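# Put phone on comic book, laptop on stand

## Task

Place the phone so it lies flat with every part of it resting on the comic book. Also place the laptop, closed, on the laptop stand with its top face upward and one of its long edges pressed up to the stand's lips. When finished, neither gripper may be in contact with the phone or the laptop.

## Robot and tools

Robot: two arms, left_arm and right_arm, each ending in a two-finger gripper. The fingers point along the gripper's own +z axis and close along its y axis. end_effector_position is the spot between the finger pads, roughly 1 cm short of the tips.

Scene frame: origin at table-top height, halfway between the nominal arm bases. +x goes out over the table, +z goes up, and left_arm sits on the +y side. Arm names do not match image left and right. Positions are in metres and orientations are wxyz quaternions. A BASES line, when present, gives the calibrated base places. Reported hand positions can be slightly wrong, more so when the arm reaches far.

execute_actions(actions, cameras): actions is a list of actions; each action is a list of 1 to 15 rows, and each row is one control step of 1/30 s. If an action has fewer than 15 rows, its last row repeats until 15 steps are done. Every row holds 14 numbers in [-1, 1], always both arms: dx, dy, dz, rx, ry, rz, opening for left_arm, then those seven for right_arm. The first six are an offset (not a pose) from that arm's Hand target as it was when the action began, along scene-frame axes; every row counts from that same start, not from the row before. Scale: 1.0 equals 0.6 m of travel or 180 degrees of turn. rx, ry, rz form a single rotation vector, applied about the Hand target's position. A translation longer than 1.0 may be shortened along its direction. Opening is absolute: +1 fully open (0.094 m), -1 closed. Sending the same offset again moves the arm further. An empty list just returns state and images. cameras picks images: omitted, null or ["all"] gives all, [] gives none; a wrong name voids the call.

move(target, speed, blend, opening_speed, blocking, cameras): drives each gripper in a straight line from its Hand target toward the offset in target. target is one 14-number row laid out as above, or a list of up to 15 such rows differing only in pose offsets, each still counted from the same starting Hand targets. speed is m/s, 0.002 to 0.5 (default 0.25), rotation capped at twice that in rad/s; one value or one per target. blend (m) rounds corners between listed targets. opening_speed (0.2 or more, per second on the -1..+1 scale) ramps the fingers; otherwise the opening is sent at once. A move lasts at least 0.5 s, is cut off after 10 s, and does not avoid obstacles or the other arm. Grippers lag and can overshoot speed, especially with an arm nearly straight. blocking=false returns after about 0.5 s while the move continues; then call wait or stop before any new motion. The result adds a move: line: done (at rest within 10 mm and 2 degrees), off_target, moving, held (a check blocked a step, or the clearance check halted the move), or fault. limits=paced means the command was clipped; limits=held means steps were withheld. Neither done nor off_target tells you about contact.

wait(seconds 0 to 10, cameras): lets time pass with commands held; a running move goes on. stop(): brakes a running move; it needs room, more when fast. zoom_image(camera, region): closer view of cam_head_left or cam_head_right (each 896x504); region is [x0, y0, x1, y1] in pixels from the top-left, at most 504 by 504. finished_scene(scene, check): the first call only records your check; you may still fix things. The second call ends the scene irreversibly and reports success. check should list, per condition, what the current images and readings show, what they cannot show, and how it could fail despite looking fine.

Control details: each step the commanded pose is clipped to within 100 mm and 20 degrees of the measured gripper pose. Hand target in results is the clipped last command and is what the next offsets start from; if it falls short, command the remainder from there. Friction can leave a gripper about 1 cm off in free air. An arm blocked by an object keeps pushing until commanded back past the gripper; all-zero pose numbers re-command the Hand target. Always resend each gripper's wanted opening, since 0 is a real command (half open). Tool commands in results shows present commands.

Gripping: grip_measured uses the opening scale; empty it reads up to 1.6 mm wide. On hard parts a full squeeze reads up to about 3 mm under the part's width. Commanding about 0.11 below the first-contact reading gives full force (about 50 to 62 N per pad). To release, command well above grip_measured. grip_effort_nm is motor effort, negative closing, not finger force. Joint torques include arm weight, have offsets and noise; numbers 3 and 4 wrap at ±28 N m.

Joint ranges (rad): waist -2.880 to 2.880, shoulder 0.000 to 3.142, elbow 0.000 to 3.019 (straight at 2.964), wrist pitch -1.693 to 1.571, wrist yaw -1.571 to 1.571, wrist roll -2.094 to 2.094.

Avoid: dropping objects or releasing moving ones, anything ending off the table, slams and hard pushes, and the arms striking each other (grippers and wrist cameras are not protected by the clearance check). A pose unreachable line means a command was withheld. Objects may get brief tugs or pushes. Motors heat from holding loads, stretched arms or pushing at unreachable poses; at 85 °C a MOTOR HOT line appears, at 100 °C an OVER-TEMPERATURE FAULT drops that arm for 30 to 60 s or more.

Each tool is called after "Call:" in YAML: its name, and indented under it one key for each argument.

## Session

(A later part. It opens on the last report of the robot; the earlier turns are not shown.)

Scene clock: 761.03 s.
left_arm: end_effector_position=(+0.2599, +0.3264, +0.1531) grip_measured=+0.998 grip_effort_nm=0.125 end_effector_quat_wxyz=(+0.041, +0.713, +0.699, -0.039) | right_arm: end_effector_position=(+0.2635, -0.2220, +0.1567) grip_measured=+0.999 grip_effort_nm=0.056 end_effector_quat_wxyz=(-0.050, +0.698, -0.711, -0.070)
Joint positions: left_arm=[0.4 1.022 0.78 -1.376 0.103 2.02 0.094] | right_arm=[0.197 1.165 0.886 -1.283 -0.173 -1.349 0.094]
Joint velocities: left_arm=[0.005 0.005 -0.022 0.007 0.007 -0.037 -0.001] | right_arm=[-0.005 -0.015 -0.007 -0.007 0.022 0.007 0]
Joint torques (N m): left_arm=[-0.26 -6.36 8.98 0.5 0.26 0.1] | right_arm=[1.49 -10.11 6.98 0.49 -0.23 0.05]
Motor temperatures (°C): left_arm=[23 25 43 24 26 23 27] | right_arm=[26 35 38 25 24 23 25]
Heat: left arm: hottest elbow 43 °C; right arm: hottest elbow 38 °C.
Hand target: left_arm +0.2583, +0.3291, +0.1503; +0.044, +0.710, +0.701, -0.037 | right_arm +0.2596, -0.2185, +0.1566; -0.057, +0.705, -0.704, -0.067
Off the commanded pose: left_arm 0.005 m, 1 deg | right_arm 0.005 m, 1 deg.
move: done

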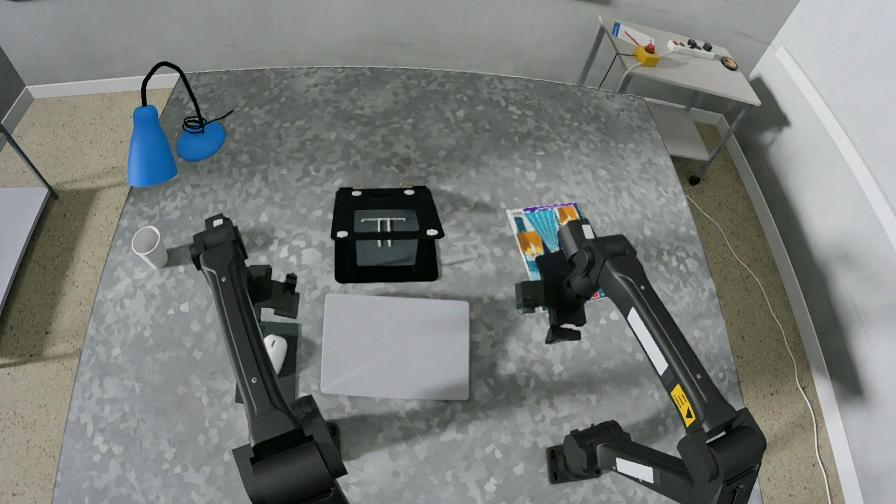

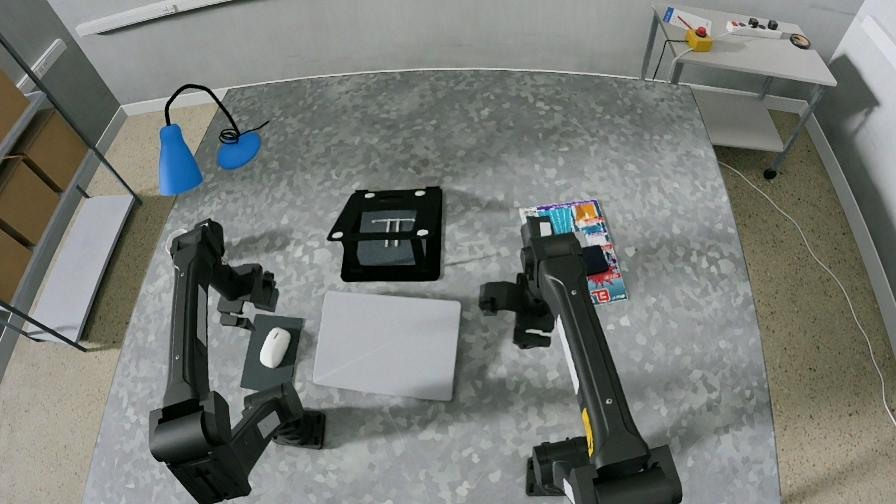

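Call:
zoom_image:
  camera: "cam_head_left"
  region: [500, 240, 620, 350]

Call:
zoom_image:
  camera: "cam_head_right"
  region: [210, 250, 330, 350]

Scaled by 4.200.

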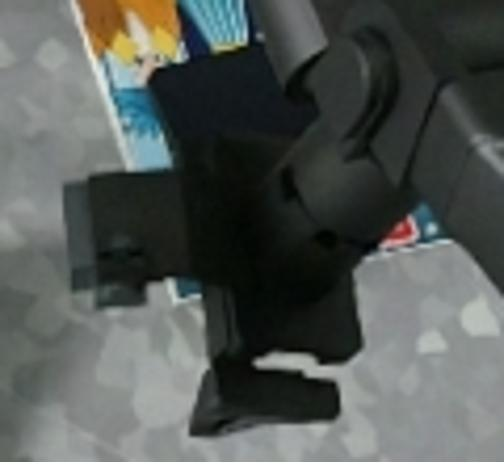

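Scaled by 4.200.

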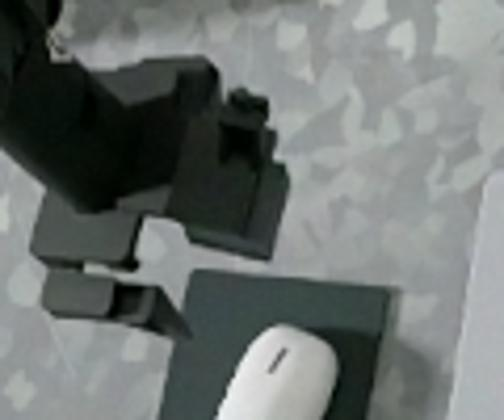

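Call:
move:
  target:
    - [0.003,-0.02,-0.15,0,0,0,1,0.0,0.02,-0.15,0,0,0,1]
    - [0.003,-0.07,-0.225,0,0,0,1,0.0,0.07,-0.225,0,0,0,1]
  speed: 0.12

Call:
zoom_image:
  camera: "cam_head_left"
  region: [240, 240, 600, 440]

Call:
zoom_image:
  camera: "cam_head_right"
  region: [210, 240, 570, 440]

Scene clock: 770.33 s.
left_arm: end_effector_position=(+0.2602, +0.2899, +0.0212) grip_measured=+0.998 grip_effort_nm=0.125 end_effector_quat_wxyz=(+0.046, +0.709, +0.703, -0.032) | right_arm: end_effector_position=(+0.2638, -0.1806, +0.0303) grip_measured=+0.999 grip_effort_nm=0.051 end_effector_quat_wxyz=(-0.066, +0.704, -0.704, -0.064)
Joint positions: left_arm=[0.26 1.173 0.494 -0.904 0.111 1.868 0.094] | right_arm=[0.325 1.358 0.672 -0.822 -0.173 -1.234 0.094]
Joint velocities: left_arm=[-0.024 -0.005 -0.012 0.007 -0.037 0.007 -0.002] | right_arm=[-0.005 0.015 -0.002 -0.002 0.037 0.007 0.001]
Joint torques (N m): left_arm=[-2.84 -5.66 7.21 0.42 0.24 -0.06] | right_arm=[1.44 -8.41 5.76 0.59 -0.07 0.23]
Motor temperatures (°C): left_arm=[23 25 41 24 26 23 27] | right_arm=[26 34 38 25 24 23 25]
Heat: left arm: hottest elbow 41 °C; right arm: hottest elbow 38 °C.
Hand target: left_arm +0.2588, +0.2853, +0.0161; +0.044, +0.711, +0.701, -0.036 | right_arm +0.2585, -0.1784, +0.0210; -0.056, +0.705, -0.704, -0.068
Off the commanded pose: left_arm 0.007 m, 1 deg | right_arm 0.011 m, 1 deg.
move: off_target (right_arm)

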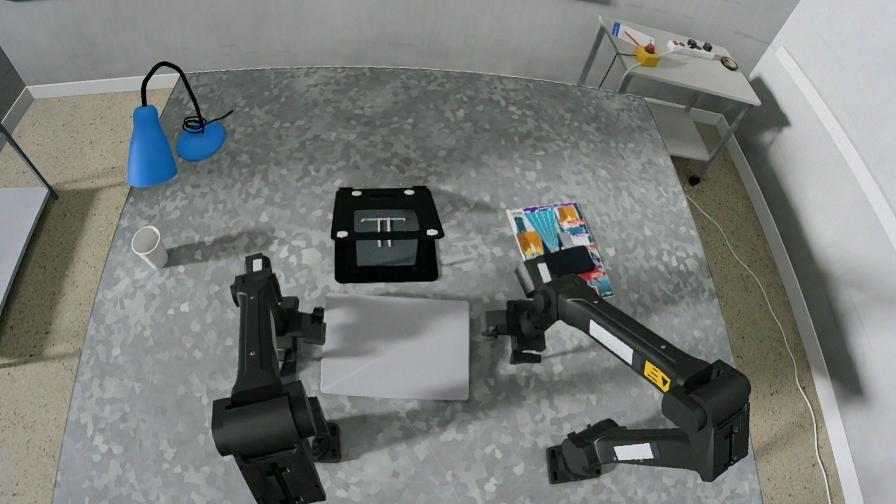

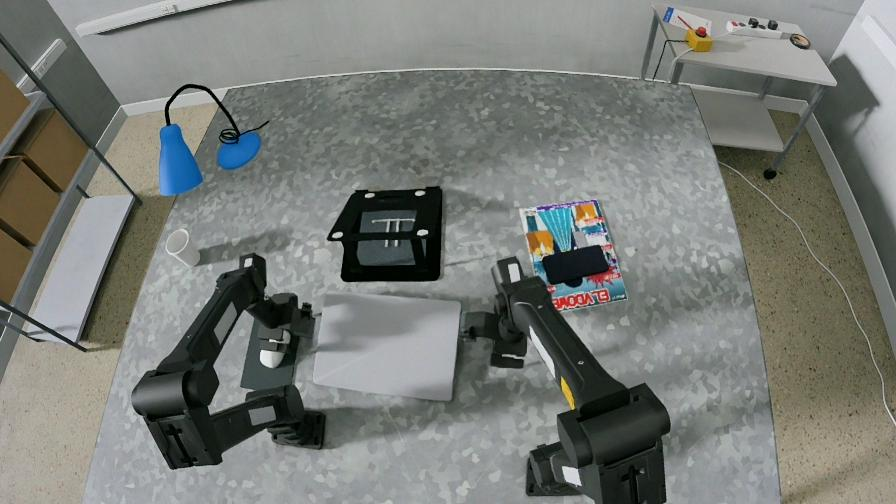

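Scaled by 1.400.

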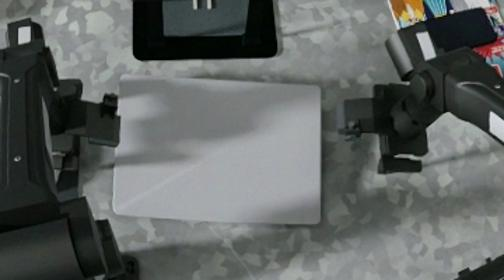

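Scaled by 1.400.

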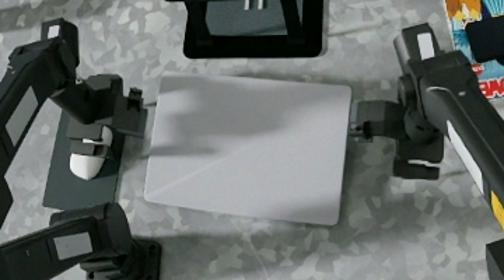

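Call:
move:
  target: [0,-0.06,0.0,0,0,0,1,0.0,0.06,-0.01,0,0,0,1]
  speed: 0.05

Call:
zoom_image:
  camera: "cam_head_left"
  region: [240, 240, 600, 440]

Call:
zoom_image:
  camera: "cam_head_right"
  region: [210, 240, 570, 440]

Scene clock: 775.57 s.
left_arm: end_effector_position=(+0.2584, +0.2531, +0.0161) grip_measured=+0.998 grip_effort_nm=0.125 end_effector_quat_wxyz=(+0.040, +0.708, +0.704, -0.043) | right_arm: end_effector_position=(+0.2529, -0.1491, +0.0164) grip_measured=+0.999 grip_effort_nm=0.056 end_effector_quat_wxyz=(-0.054, +0.704, -0.705, -0.070)
Joint positions: left_arm=[0.107 1.171 0.475 -0.894 0.115 1.714 0.094] | right_arm=[0.431 1.406 0.672 -0.782 -0.168 -1.127 0.094]
Joint velocities: left_arm=[-0.015 -0.015 -0.002 -0.002 0.007 -0.037 0] | right_arm=[-0.015 -0.005 -0.002 -0.007 0.051 -0.007 0]
Joint torques (N m): left_arm=[-2.37 -6.83 7.02 0.58 0.14 -0.11] | right_arm=[1.38 -8.7 7.36 0.55 -0.05 0.25]
Motor temperatures (°C): left_arm=[23 25 40 24 26 23 27] | right_arm=[26 34 38 25 24 23 25]
Heat: left arm: hottest elbow 40 °C; right arm: hottest elbow 38 °C.
Hand target: left_arm +0.2586, +0.2494, +0.0166; +0.045, +0.711, +0.701, -0.036 | right_arm +0.2586, -0.1424, +0.0143; -0.056, +0.705, -0.704, -0.068
Off the commanded pose: left_arm 0.004 m, 1 deg | right_arm 0.009 m, 0 deg.
move: done

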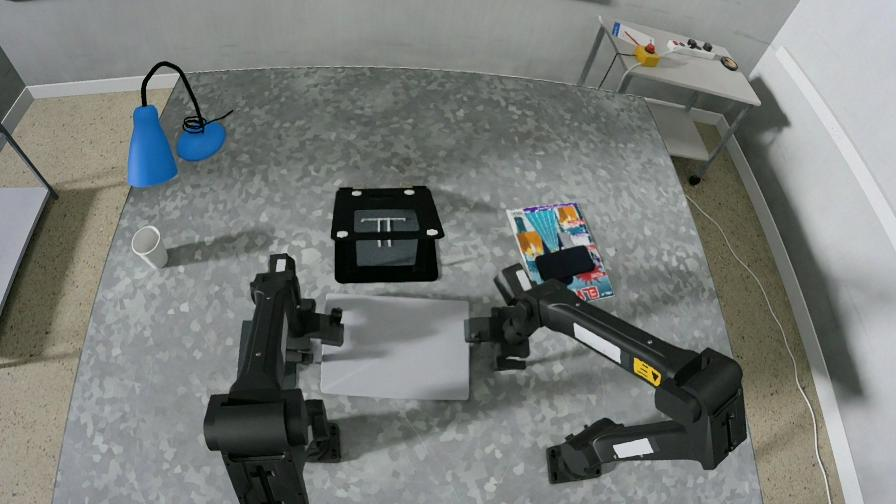

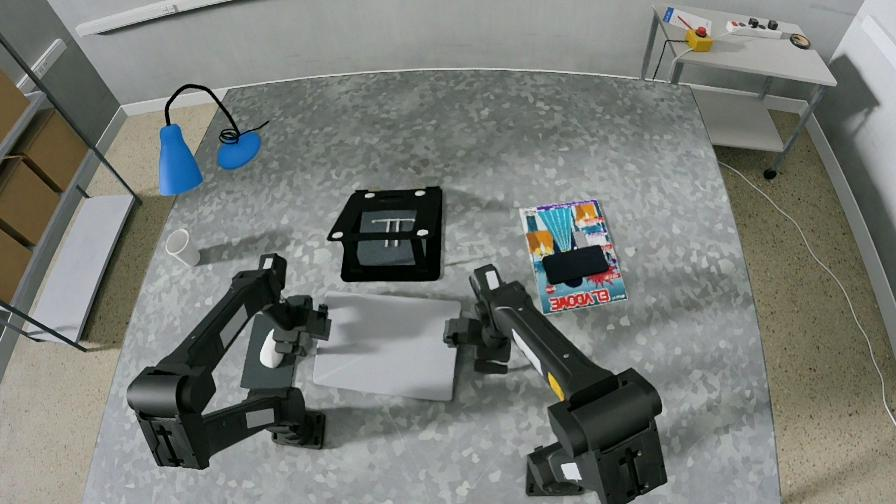

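Scaled by 1.400.

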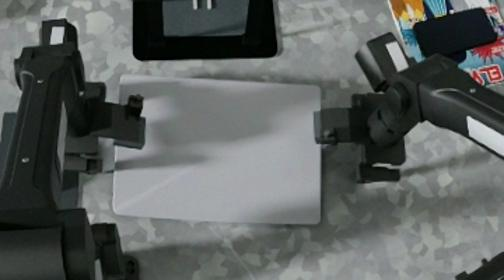

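Scaled by 1.400.

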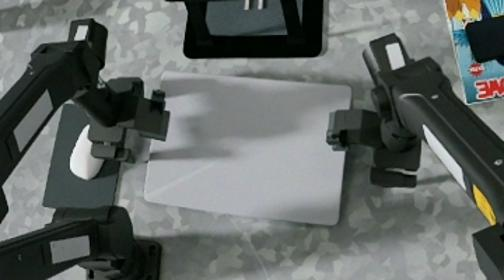

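Call:
move:
  target: [0,-0.033,0.0,0,0,0,1,-0.003,0.033,0.002,0,0,0,1]
  speed: 0.03

Call:
zoom_image:
  camera: "cam_head_left"
  region: [240, 240, 600, 440]

Call:
zoom_image:
  camera: "cam_head_right"
  region: [210, 240, 570, 440]

Scene clock: 779.77 s.
left_arm: end_effector_position=(+0.2582, +0.2334, +0.0162) grip_measured=+0.998 grip_effort_nm=0.125 end_effector_quat_wxyz=(+0.039, +0.708, +0.704, -0.042) | right_arm: end_effector_position=(+0.2445, -0.1346, +0.0140) grip_measured=+0.999 grip_effort_nm=0.056 end_effector_quat_wxyz=(-0.049, +0.703, -0.706, -0.071)
Joint positions: left_arm=[0.02 1.162 0.469 -0.888 0.115 1.626 0.094] | right_arm=[0.485 1.413 0.672 -0.776 -0.163 -1.07 0.094]
Joint velocities: left_arm=[0.005 -0.005 -0.022 -0.002 -0.007 -0.022 0.001] | right_arm=[-0.005 -0.015 -0.007 0.007 -0.037 -0.051 0]
Joint torques (N m): left_arm=[-2.67 -7.24 7.36 0.58 0.19 -0.1] | right_arm=[1.44 -8.23 8.68 0.54 -0.11 0.23]
Motor temperatures (°C): left_arm=[23 25 39 24 26 23 27] | right_arm=[26 34 38 25 24 23 25]
Heat: left arm: hottest elbow 39 °C; right arm: hottest elbow 38 °C.
Hand target: left_arm +0.2585, +0.2296, +0.0168; +0.046, +0.710, +0.701, -0.036 | right_arm +0.2569, -0.1226, +0.0153; -0.055, +0.705, -0.703, -0.068
Off the commanded pose: left_arm 0.004 m, 1 deg | right_arm 0.017 m, 1 deg.
move: off_target (right_arm)

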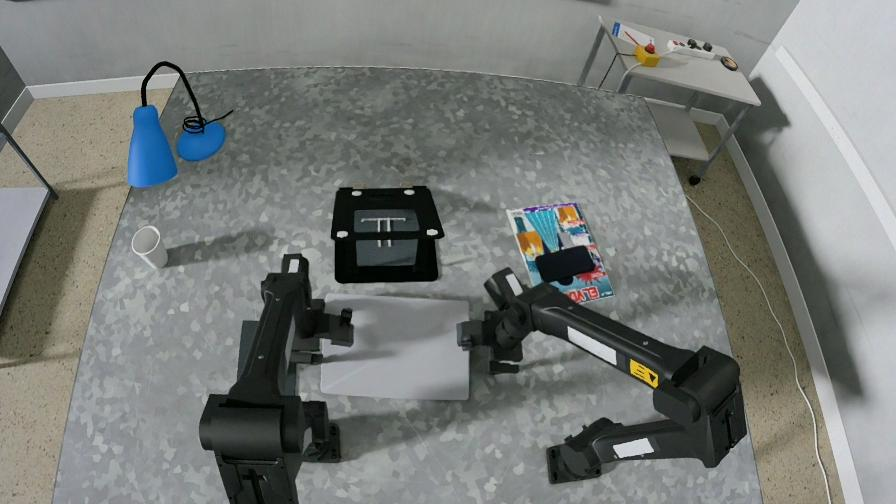

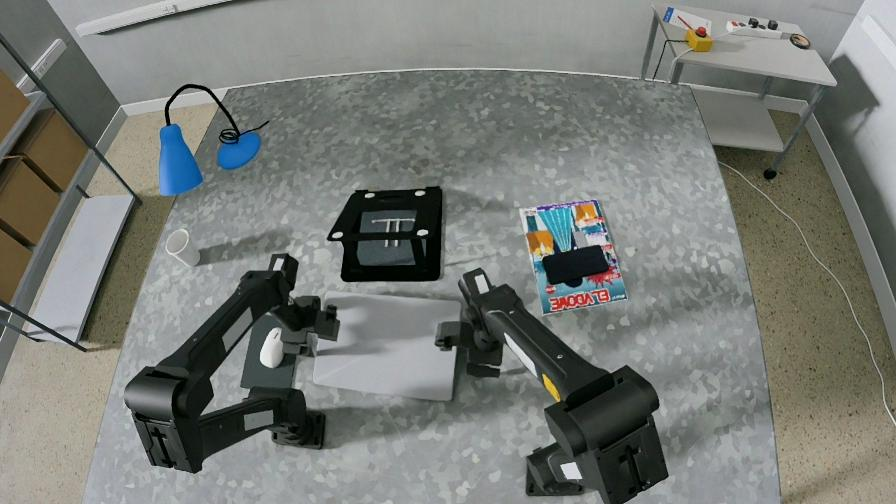

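Scaled by 1.400.

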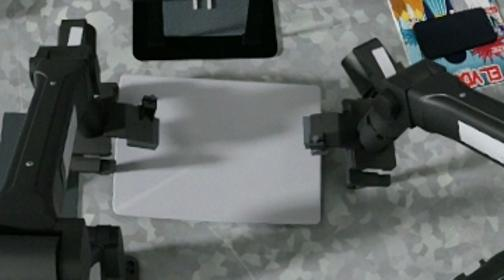

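Scaled by 1.400.

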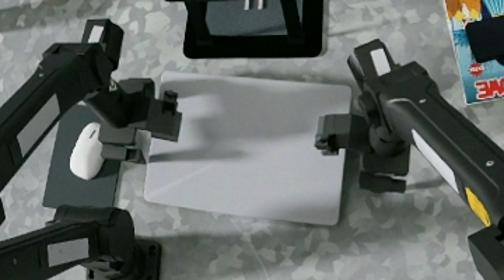

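Call:
move:
  target: [0,-0.025,0.0,0,0,0,1,0.02,0.033,0.008,0,0,0,1]
  speed: 0.03

Call:
zoom_image:
  camera: "cam_head_left"
  region: [240, 240, 600, 440]

Call:
zoom_image:
  camera: "cam_head_right"
  region: [210, 240, 570, 440]

Scene clock: 783.33 s.
left_arm: end_effector_position=(+0.2591, +0.2248, +0.0167) grip_measured=+0.998 grip_effort_nm=0.125 end_effector_quat_wxyz=(+0.035, +0.705, +0.708, -0.036) | right_arm: end_effector_position=(+0.2539, -0.1167, +0.0143) grip_measured=+0.999 grip_effort_nm=0.051 end_effector_quat_wxyz=(-0.048, +0.703, -0.706, -0.071)
Joint positions: left_arm=[-0.029 1.158 0.469 -0.883 0.1 1.566 0.094] | right_arm=[0.519 1.455 0.717 -0.776 -0.162 -1.038 0.094]
Joint velocities: left_arm=[-0.005 0.005 -0.002 -0.002 -0.007 -0.007 0] | right_arm=[-0.024 -0.005 -0.012 -0.007 -0.037 -0.095 0]
Joint torques (N m): left_arm=[-4.13 -7.65 7.08 0.69 0.71 -0.13] | right_arm=[1.55 -9.23 9.66 0.06 -0.1 0.22]
Motor temperatures (°C): left_arm=[23 25 39 24 26 23 27] | right_arm=[26 34 38 25 24 23 25]
Heat: left arm: hottest elbow 39 °C; right arm: hottest elbow 38 °C.
Hand target: left_arm +0.2585, +0.2146, +0.0169; +0.046, +0.710, +0.701, -0.036 | right_arm +0.2690, -0.1029, +0.0196; -0.055, +0.705, -0.703, -0.069
Off the commanded pose: left_arm 0.010 m, 2 deg | right_arm 0.021 m, 1 deg.
move: off_target (right_arm)

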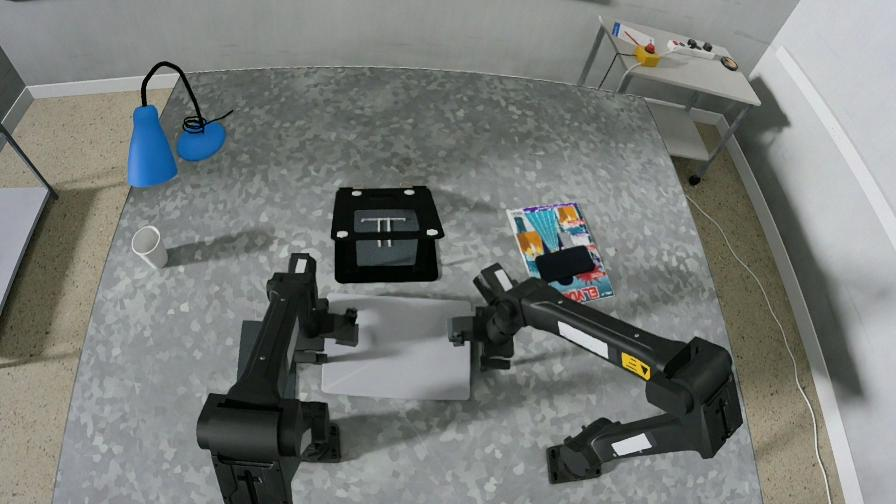

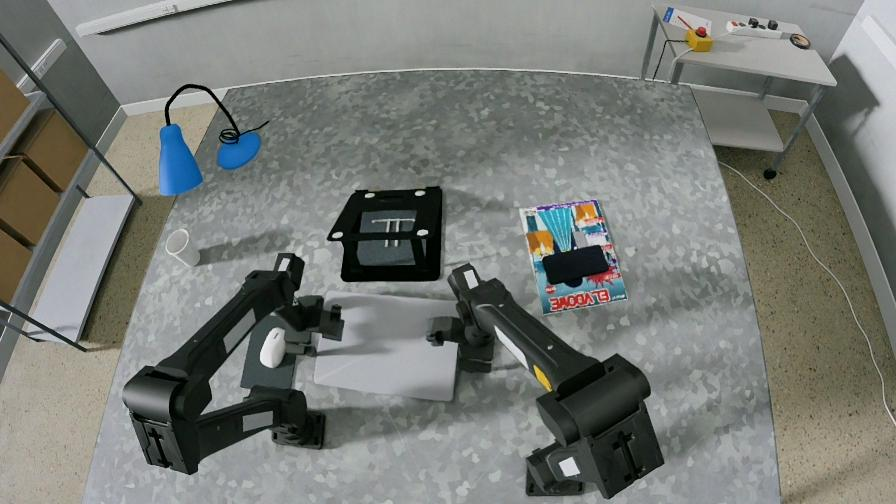

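Scaled by 1.400.

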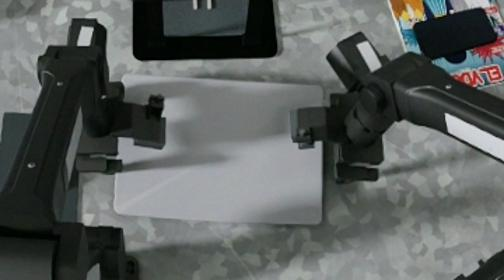

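Scaled by 1.400.

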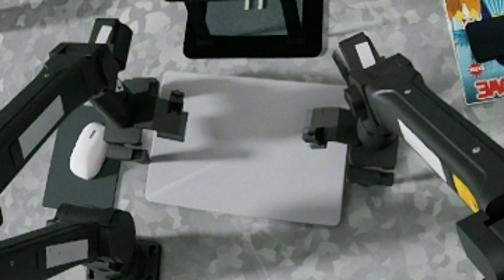

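Call:
move:
  target: [0,0.0,0.0,0,0,0,1,0.0,0.025,0.003,0,0,0,1]
  speed: 0.03

Call:
zoom_image:
  camera: "cam_head_left"
  region: [240, 240, 600, 440]

Call:
zoom_image:
  camera: "cam_head_right"
  region: [400, 300, 520, 410]

Scene clock: 787.67 s.
left_arm: end_effector_position=(+0.2591, +0.2248, +0.0167) grip_measured=+0.998 grip_effort_nm=0.125 end_effector_quat_wxyz=(+0.034, +0.705, +0.708, -0.036) | right_arm: end_effector_position=(+0.2532, -0.1043, +0.0145) grip_measured=+0.999 grip_effort_nm=0.051 end_effector_quat_wxyz=(-0.046, +0.702, -0.708, -0.071)
Joint positions: left_arm=[-0.03 1.158 0.469 -0.883 0.099 1.565 0.094] | right_arm=[0.553 1.47 0.734 -0.776 -0.159 -0.999 0.094]
Joint velocities: left_arm=[-0.015 0.005 -0.012 0.002 0.022 0.007 0.001] | right_arm=[-0.024 -0.015 0.022 0.002 0.037 0.022 0]
Joint torques (N m): left_arm=[-4.37 -6.95 7.15 0.72 0.74 -0.11] | right_arm=[1.38 -9.64 10.03 -0.02 -0.1 0.2]
Motor temperatures (°C): left_arm=[23 25 39 24 27 23 27] | right_arm=[26 34 38 25 24 23 25]
Heat: left arm: hottest elbow 39 °C; right arm: hottest elbow 38 °C.
Hand target: left_arm +0.2584, +0.2146, +0.0169; +0.046, +0.710, +0.701, -0.036 | right_arm +0.2691, -0.0880, +0.0211; -0.055, +0.705, -0.704, -0.069
Off the commanded pose: left_arm 0.010 m, 2 deg | right_arm 0.024 m, 1 deg.
move: off_target (right_arm)

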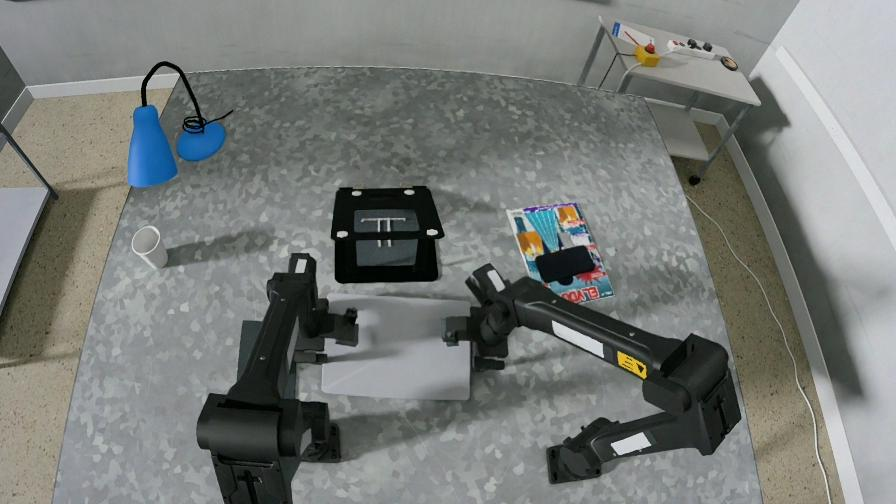

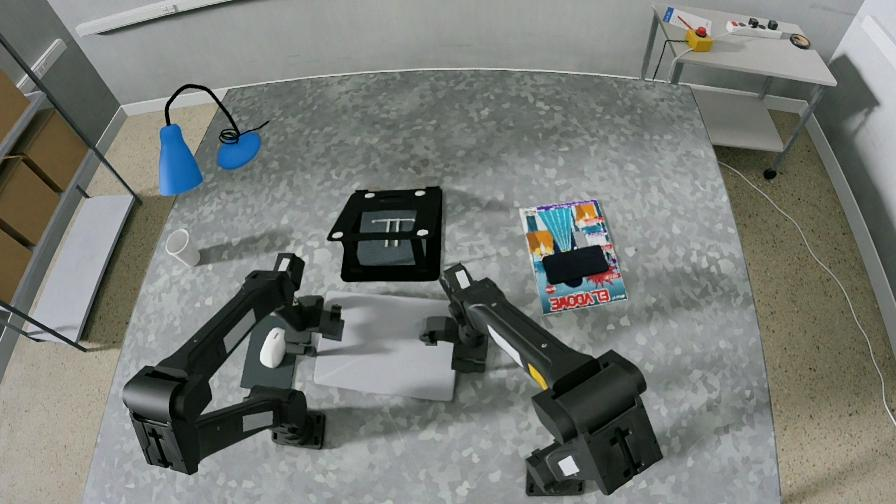

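Scaled by 1.400.

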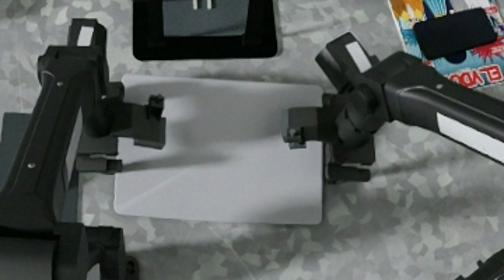

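Scaled by 4.200.

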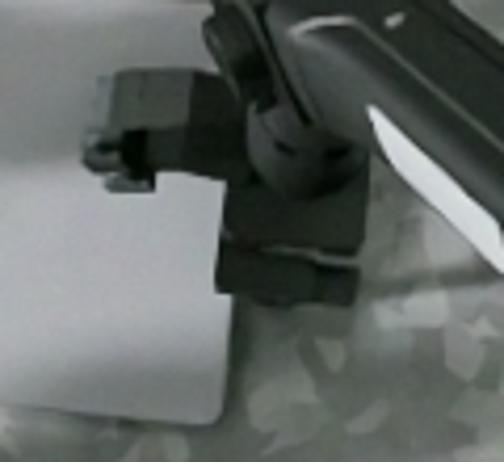

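Call:
move:
  target: [0,0.0,0.0,0,0,0,1,0.0,0.02,0.005,0,0,0,1]
  speed: 0.03

Call:
zoom_image:
  camera: "cam_head_left"
  region: [240, 240, 600, 440]

Call:
zoom_image:
  camera: "cam_head_right"
  region: [400, 300, 520, 410]

Scene clock: 791.27 s.
left_arm: end_effector_position=(+0.2591, +0.2249, +0.0168) grip_measured=+0.998 grip_effort_nm=0.120 end_effector_quat_wxyz=(+0.034, +0.705, +0.708, -0.035) | right_arm: end_effector_position=(+0.2526, -0.1016, +0.0153) grip_measured=+0.999 grip_effort_nm=0.051 end_effector_quat_wxyz=(-0.038, +0.689, -0.720, -0.067)
Joint positions: left_arm=[-0.03 1.158 0.469 -0.883 0.099 1.565 0.094] | right_arm=[0.566 1.476 0.745 -0.791 -0.146 -0.952 0.094]
Joint velocities: left_arm=[-0.005 -0.005 -0.022 0.007 -0.051 -0.022 0] | right_arm=[-0.005 -0.005 0.012 0.007 0.081 0.037 0]
Joint torques (N m): left_arm=[-4.25 -7.18 7.12 0.8 0.75 -0.16] | right_arm=[2.84 -9.52 10.66 0.21 -0.44 0.03]
Motor temperatures (°C): left_arm=[23 25 38 24 27 23 27] | right_arm=[26 33 38 25 24 23 25]
Heat: left arm: hottest elbow 38 °C; right arm: hottest elbow 38 °C.
Hand target: left_arm +0.2584, +0.2147, +0.0169; +0.046, +0.711, +0.701, -0.036 | right_arm +0.2692, -0.0758, +0.0239; -0.055, +0.705, -0.704, -0.069
Off the commanded pose: left_arm 0.010 m, 2 deg | right_arm 0.032 m, 3 deg.
move: off_target (right_arm)

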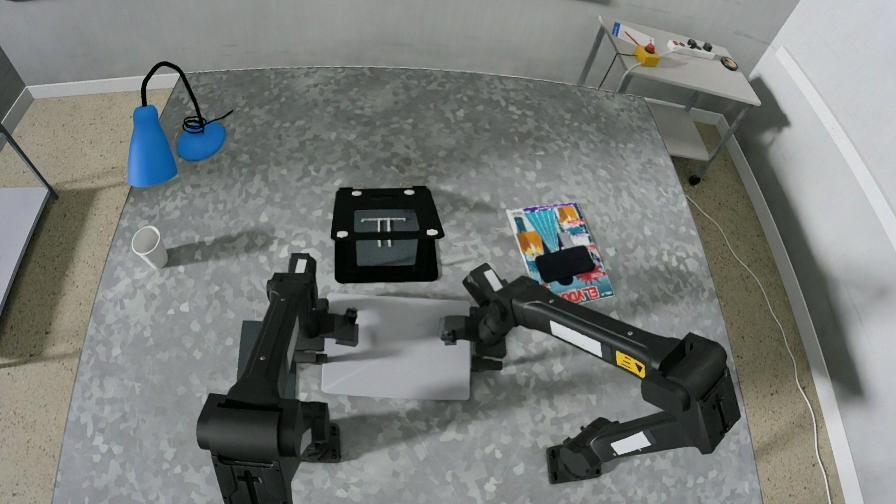

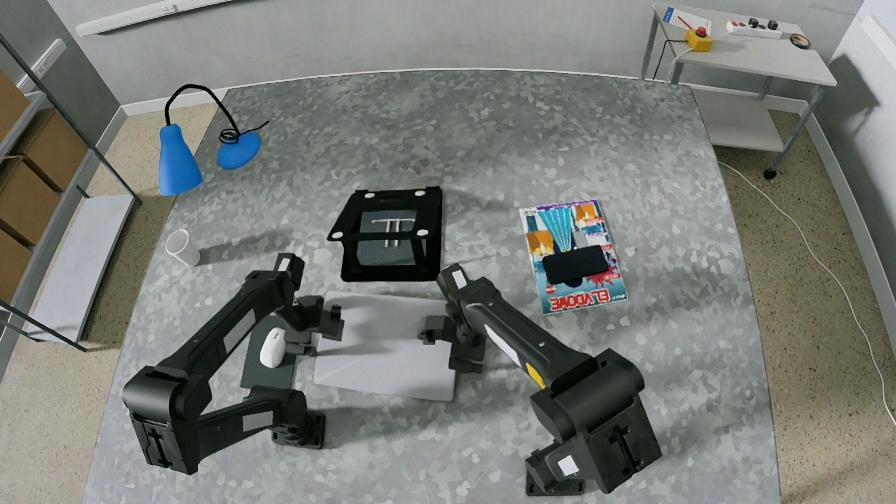

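Scaled by 1.400.

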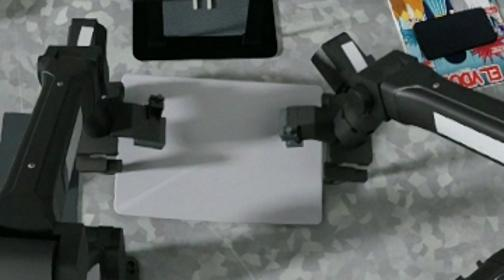

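Scaled by 4.200.

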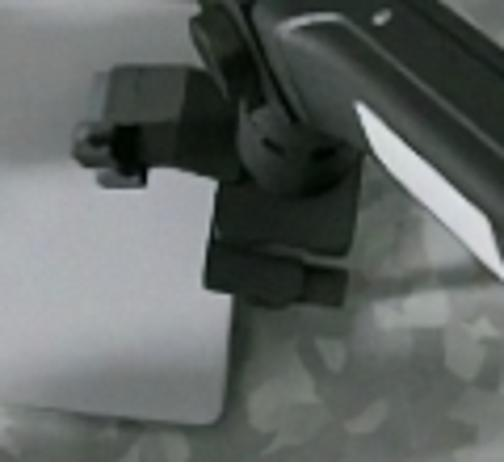

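Call:
move:
  target: [0,-0.05,0.0,0,0,0,1,0.0,0.04,0.0,0,0,0,1]
  speed: 0.03

Call:
zoom_image:
  camera: "cam_head_left"
  region: [240, 240, 600, 440]

Call:
zoom_image:
  camera: "cam_head_right"
  region: [400, 300, 520, 410]

Scene clock: 796.60 s.
left_arm: end_effector_position=(+0.2592, +0.2212, +0.0178) grip_measured=+0.998 grip_effort_nm=0.125 end_effector_quat_wxyz=(+0.014, +0.698, +0.716, -0.010) | right_arm: end_effector_position=(+0.2543, -0.1012, +0.0156) grip_measured=+0.999 grip_effort_nm=0.056 end_effector_quat_wxyz=(-0.025, +0.678, -0.733, -0.052)
Joint positions: left_arm=[-0.095 1.149 0.469 -0.883 0.034 1.479 0.094] | right_arm=[0.581 1.488 0.763 -0.813 -0.111 -0.905 0.094]
Joint velocities: left_arm=[-0.015 -0.005 -0.007 0.002 -0.007 -0.022 -0.001] | right_arm=[-0.015 -0.015 -0.012 -0.002 -0.037 -0.066 0]
Joint torques (N m): left_arm=[-7.41 -6.53 7.42 0.91 3.21 -0.41] | right_arm=[5.13 -8.7 11.7 0.87 -1.53 0.05]
Motor temperatures (°C): left_arm=[23 25 38 24 28 23 27] | right_arm=[26 33 40 25 24 23 25]
Heat: left arm: hottest elbow 38 °C; right arm: hottest elbow 40 °C.
Hand target: left_arm +0.2583, +0.1847, +0.0171; +0.046, +0.710, +0.701, -0.036 | right_arm +0.2693, -0.0518, +0.0234; -0.054, +0.705, -0.704, -0.069
Off the commanded pose: left_arm 0.037 m, 5 deg | right_arm 0.052 m, 6 deg.
move: off_target (left_arm, right_arm)

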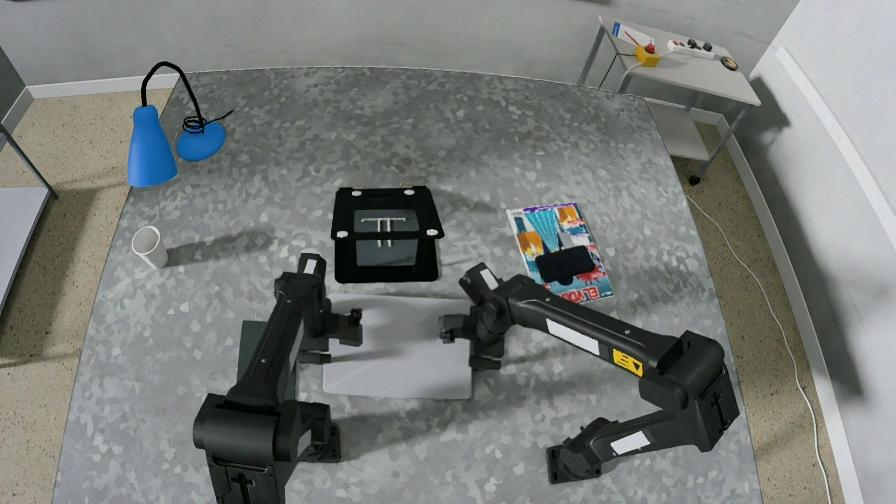

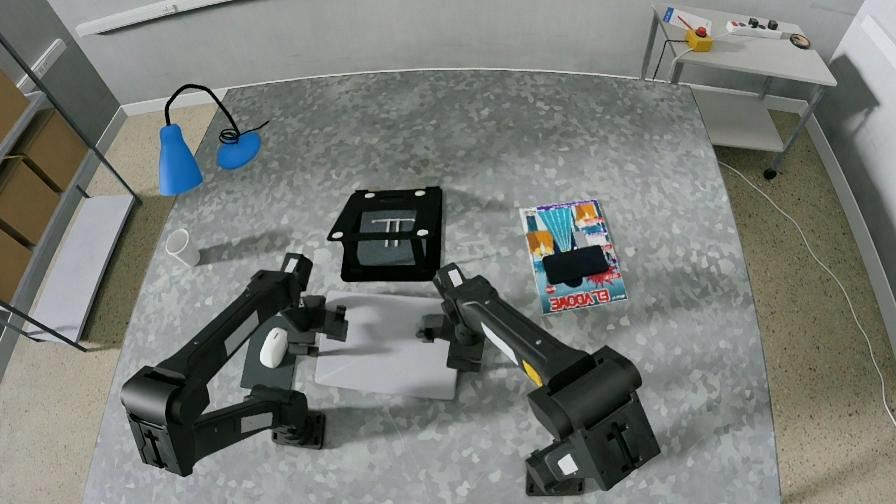

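Scaled by 1.400.

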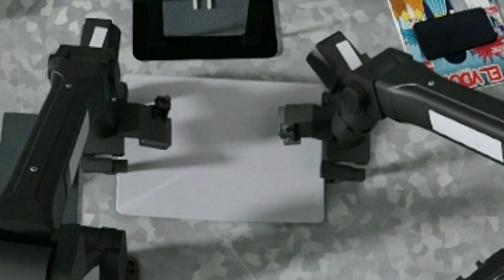

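Scaled by 4.200.

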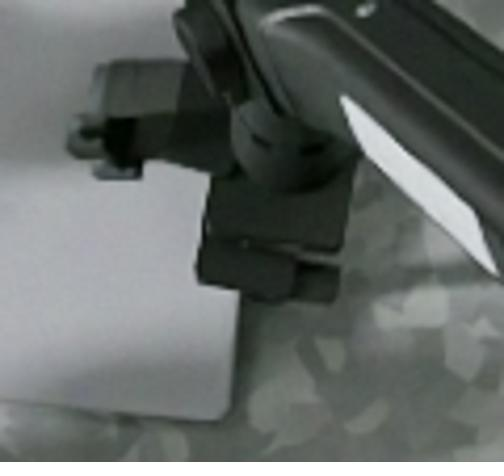

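Call:
move:
  target: [0,0,0.003,-0.083,0,0,1,0.0,0.03,0.0,0.055,0,0,1]
  speed: 0.04

Call:
zoom_image:
  camera: "cam_head_left"
  region: [240, 240, 600, 440]

Scene clock: 804.73 s.
left_arm: end_effector_position=(+0.2601, +0.2156, +0.0176) grip_measured=+0.998 grip_effort_nm=0.110 end_effector_quat_wxyz=(+0.103, +0.710, +0.691, -0.086) | right_arm: end_effector_position=(+0.2556, -0.0978, +0.0178) grip_measured=+0.999 grip_effort_nm=0.042 end_effector_quat_wxyz=(-0.042, +0.675, -0.731, -0.091)
Joint positions: left_arm=[0.056 1.163 0.457 -0.866 0.269 1.683 0.094] | right_arm=[0.547 1.484 0.758 -0.796 -0.195 -0.935 0.094]
Joint velocities: left_arm=[-0.015 0.005 0.007 -0.012 0.007 0.022 0] | right_arm=[-0.024 -0.005 -0.007 -0.007 -0.007 -0.007 -0.001]
Joint torques (N m): left_arm=[-5.07 -5.6 7.49 0.39 4.19 -0.56] | right_arm=[5.6 -10.7 8.64 4.16 -3.53 0.17]
Motor temperatures (°C): left_arm=[23 25 37 24 37 24 27] | right_arm=[26 33 41 25 28 23 25]
Heat: left arm: hottest elbow 37 °C; right arm: hottest elbow 41 °C.
Hand target: left_arm +0.2578, +0.1846, +0.0185; +0.136, +0.698, +0.691, -0.128 | right_arm +0.2695, -0.0337, +0.0239; -0.116, +0.698, -0.694, -0.129
Off the commanded pose: left_arm 0.031 m, 6 deg | right_arm 0.066 m, 11 deg.
move: off_target (left_arm, right_arm)

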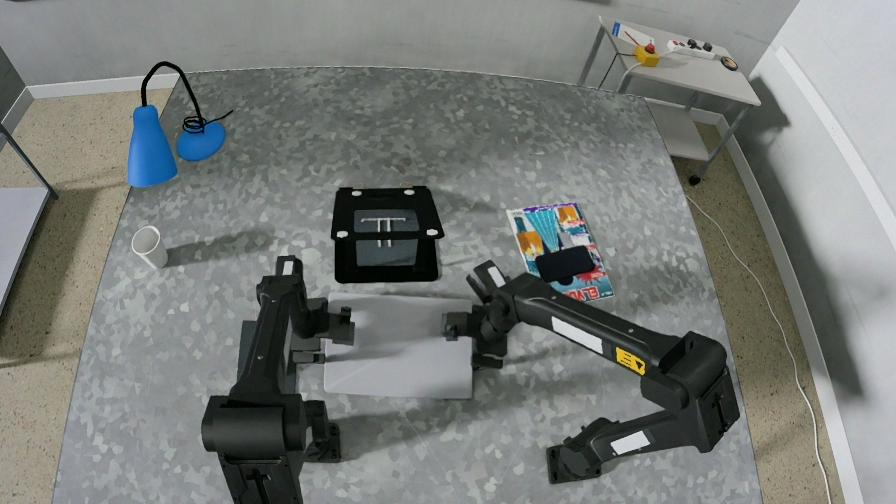

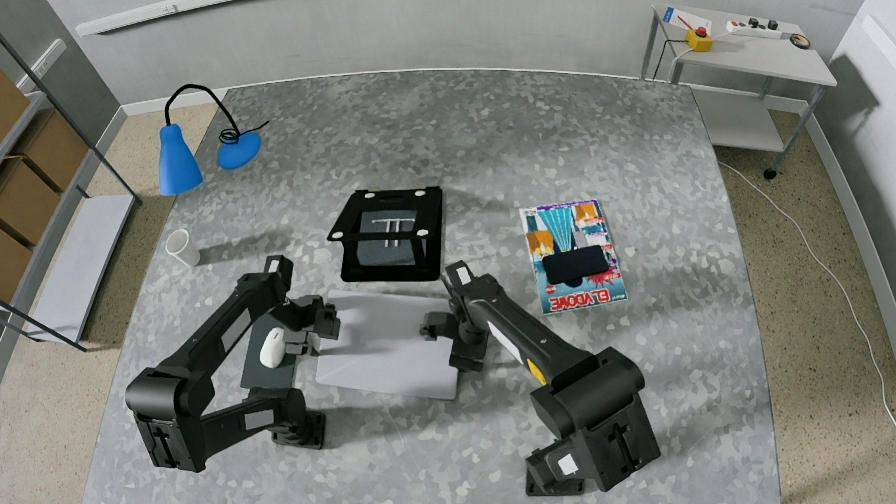

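Scaled by 1.400.

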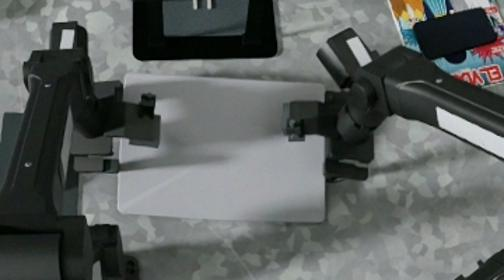

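Call:
move:
  target: [0,0,0.06,0,0,0,1,0.0,0.0,0.055,0,0,0,1]
  speed: 0.04

Call:
zoom_image:
  camera: "cam_head_left"
  region: [240, 240, 600, 440]

Call:
zoom_image:
  camera: "cam_head_right"
  region: [210, 240, 570, 440]

Scene clock: 811.37 s.
left_arm: end_effector_position=(+0.2443, +0.2135, +0.0291) grip_measured=+0.998 grip_effort_nm=0.105 end_effector_quat_wxyz=(+0.095, +0.699, +0.702, -0.104) | right_arm: end_effector_position=(+0.2524, -0.0986, +0.0194) grip_measured=+0.999 grip_effort_nm=0.037 end_effector_quat_wxyz=(-0.040, +0.688, -0.718, -0.097)
Joint positions: left_arm=[0.061 1.109 0.457 -0.958 0.28 1.662 0.094] | right_arm=[0.545 1.479 0.757 -0.81 -0.206 -0.973 0.094]
Joint velocities: left_arm=[0.005 -0.024 -0.002 -0.007 -0.037 -0.051 -0.001] | right_arm=[-0.015 0.005 0.002 -0.007 0.037 -0.051 0]
Joint torques (N m): left_arm=[-6.59 -7.36 12.29 -1.05 3.9 -0.34] | right_arm=[5.6 -14.68 11.41 1.52 -3.32 0.5]
Motor temperatures (°C): left_arm=[23 25 37 24 44 24 27] | right_arm=[26 33 40 25 35 23 25]
Heat: left arm: hottest wrist yaw 44 °C; right arm: hottest elbow 40 °C.
Hand target: left_arm +0.2581, +0.1849, +0.0543; +0.136, +0.698, +0.691, -0.128 | right_arm +0.2697, -0.0332, +0.0568; -0.116, +0.698, -0.694, -0.129
Off the commanded pose: left_arm 0.041 m, 6 deg | right_arm 0.077 m, 10 deg.
move: off_target (left_arm, right_arm)

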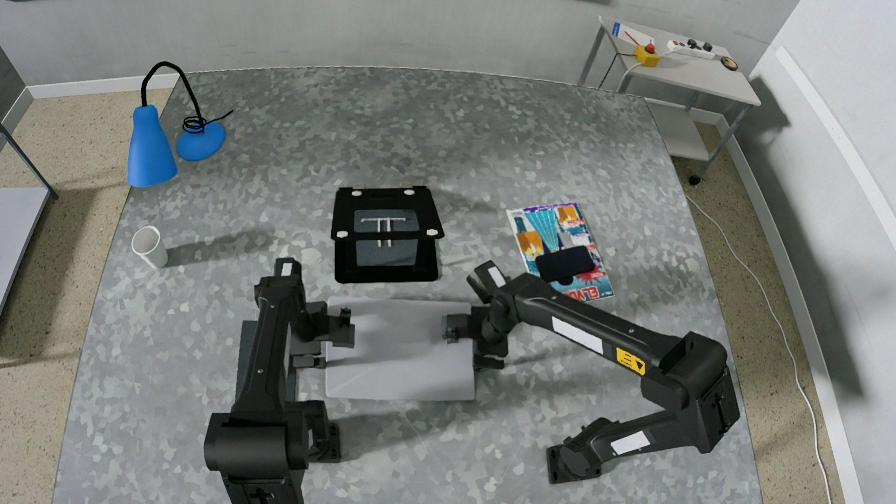

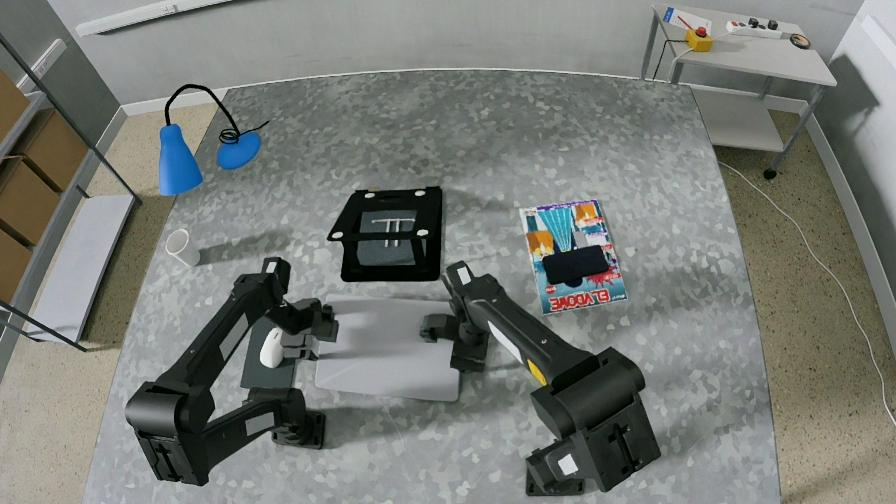

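Scaled by 1.400.

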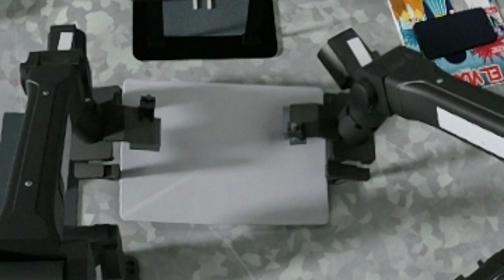

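Scaled by 1.400.

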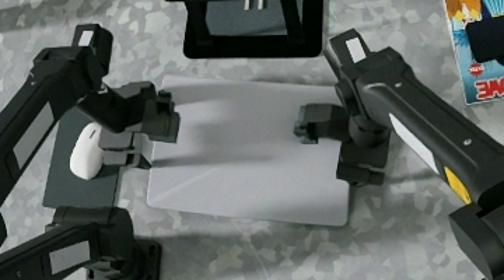

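Call:
move:
  target: [0.02,0.005,0.0,0,0,0,1,0.015,0.0,0.045,0,0,0,1]
  speed: 0.08

Call:
zoom_image:
  camera: "cam_head_left"
  region: [240, 240, 600, 440]

Call:
zoom_image:
  camera: "cam_head_right"
  region: [210, 240, 570, 440]

Scene clock: 816.00 s.
left_arm: end_effector_position=(+0.2394, +0.2062, +0.0296) grip_measured=+0.999 grip_effort_nm=0.100 end_effector_quat_wxyz=(+0.096, +0.662, +0.731, -0.133) | right_arm: end_effector_position=(+0.2431, -0.0959, +0.0370) grip_measured=+0.999 grip_effort_nm=0.027 end_effector_quat_wxyz=(+0.032, -0.651, +0.749, +0.120)
Joint positions: left_arm=[0.062 1.12 0.457 -0.977 0.322 1.574 0.094] | right_arm=[0.546 1.439 0.769 -0.877 -0.247 -0.877 0.094]
Joint velocities: left_arm=[-0.015 -0.015 -0.002 -0.017 -0.022 -0.007 -0.001] | right_arm=[-0.005 -0.005 -0.017 -0.027 -0.081 0.007 0]
Joint torques (N m): left_arm=[-4.84 -5.83 14.39 -0.28 2.27 0.55] | right_arm=[5.13 -13.98 14.53 1.11 -1.75 -0.37]
Motor temperatures (°C): left_arm=[23 25 38 24 47 24 27] | right_arm=[27 33 40 25 37 23 25]
Heat: left arm: hottest wrist yaw 47 °C; right arm: hottest elbow 40 °C.
Hand target: left_arm +0.2701, +0.1878, +0.0543; +0.136, +0.698, +0.691, -0.128 | right_arm +0.2789, -0.0329, +0.0839; +0.116, -0.698, +0.694, +0.129
Off the commanded pose: left_arm 0.043 m, 8 deg | right_arm 0.086 m, 13 deg.
move: off_target (left_arm, right_arm)

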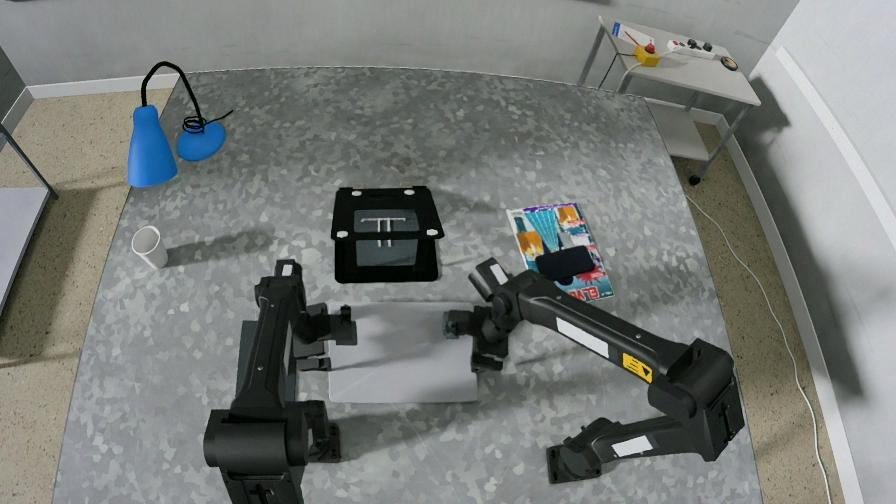

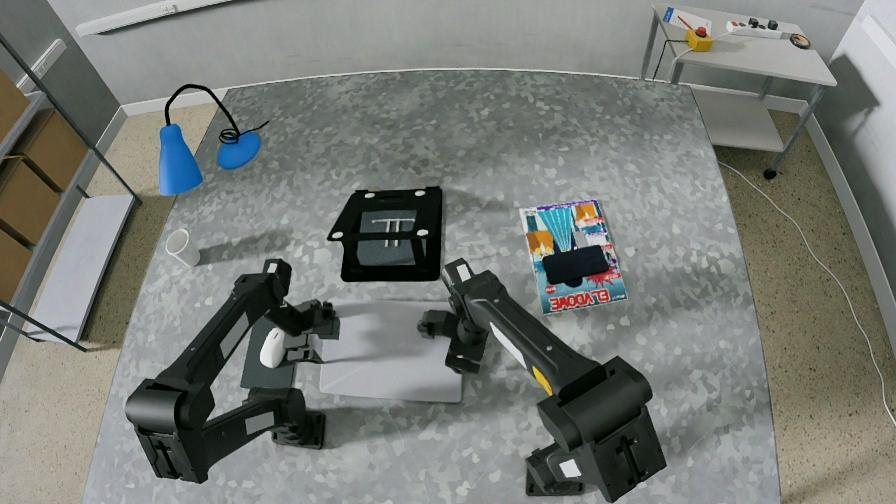

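Scaled by 1.400.

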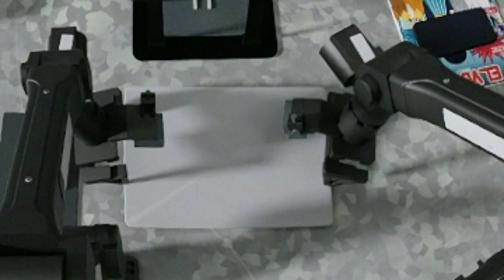

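Scaled by 1.400.

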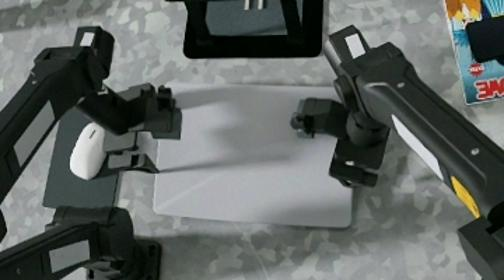

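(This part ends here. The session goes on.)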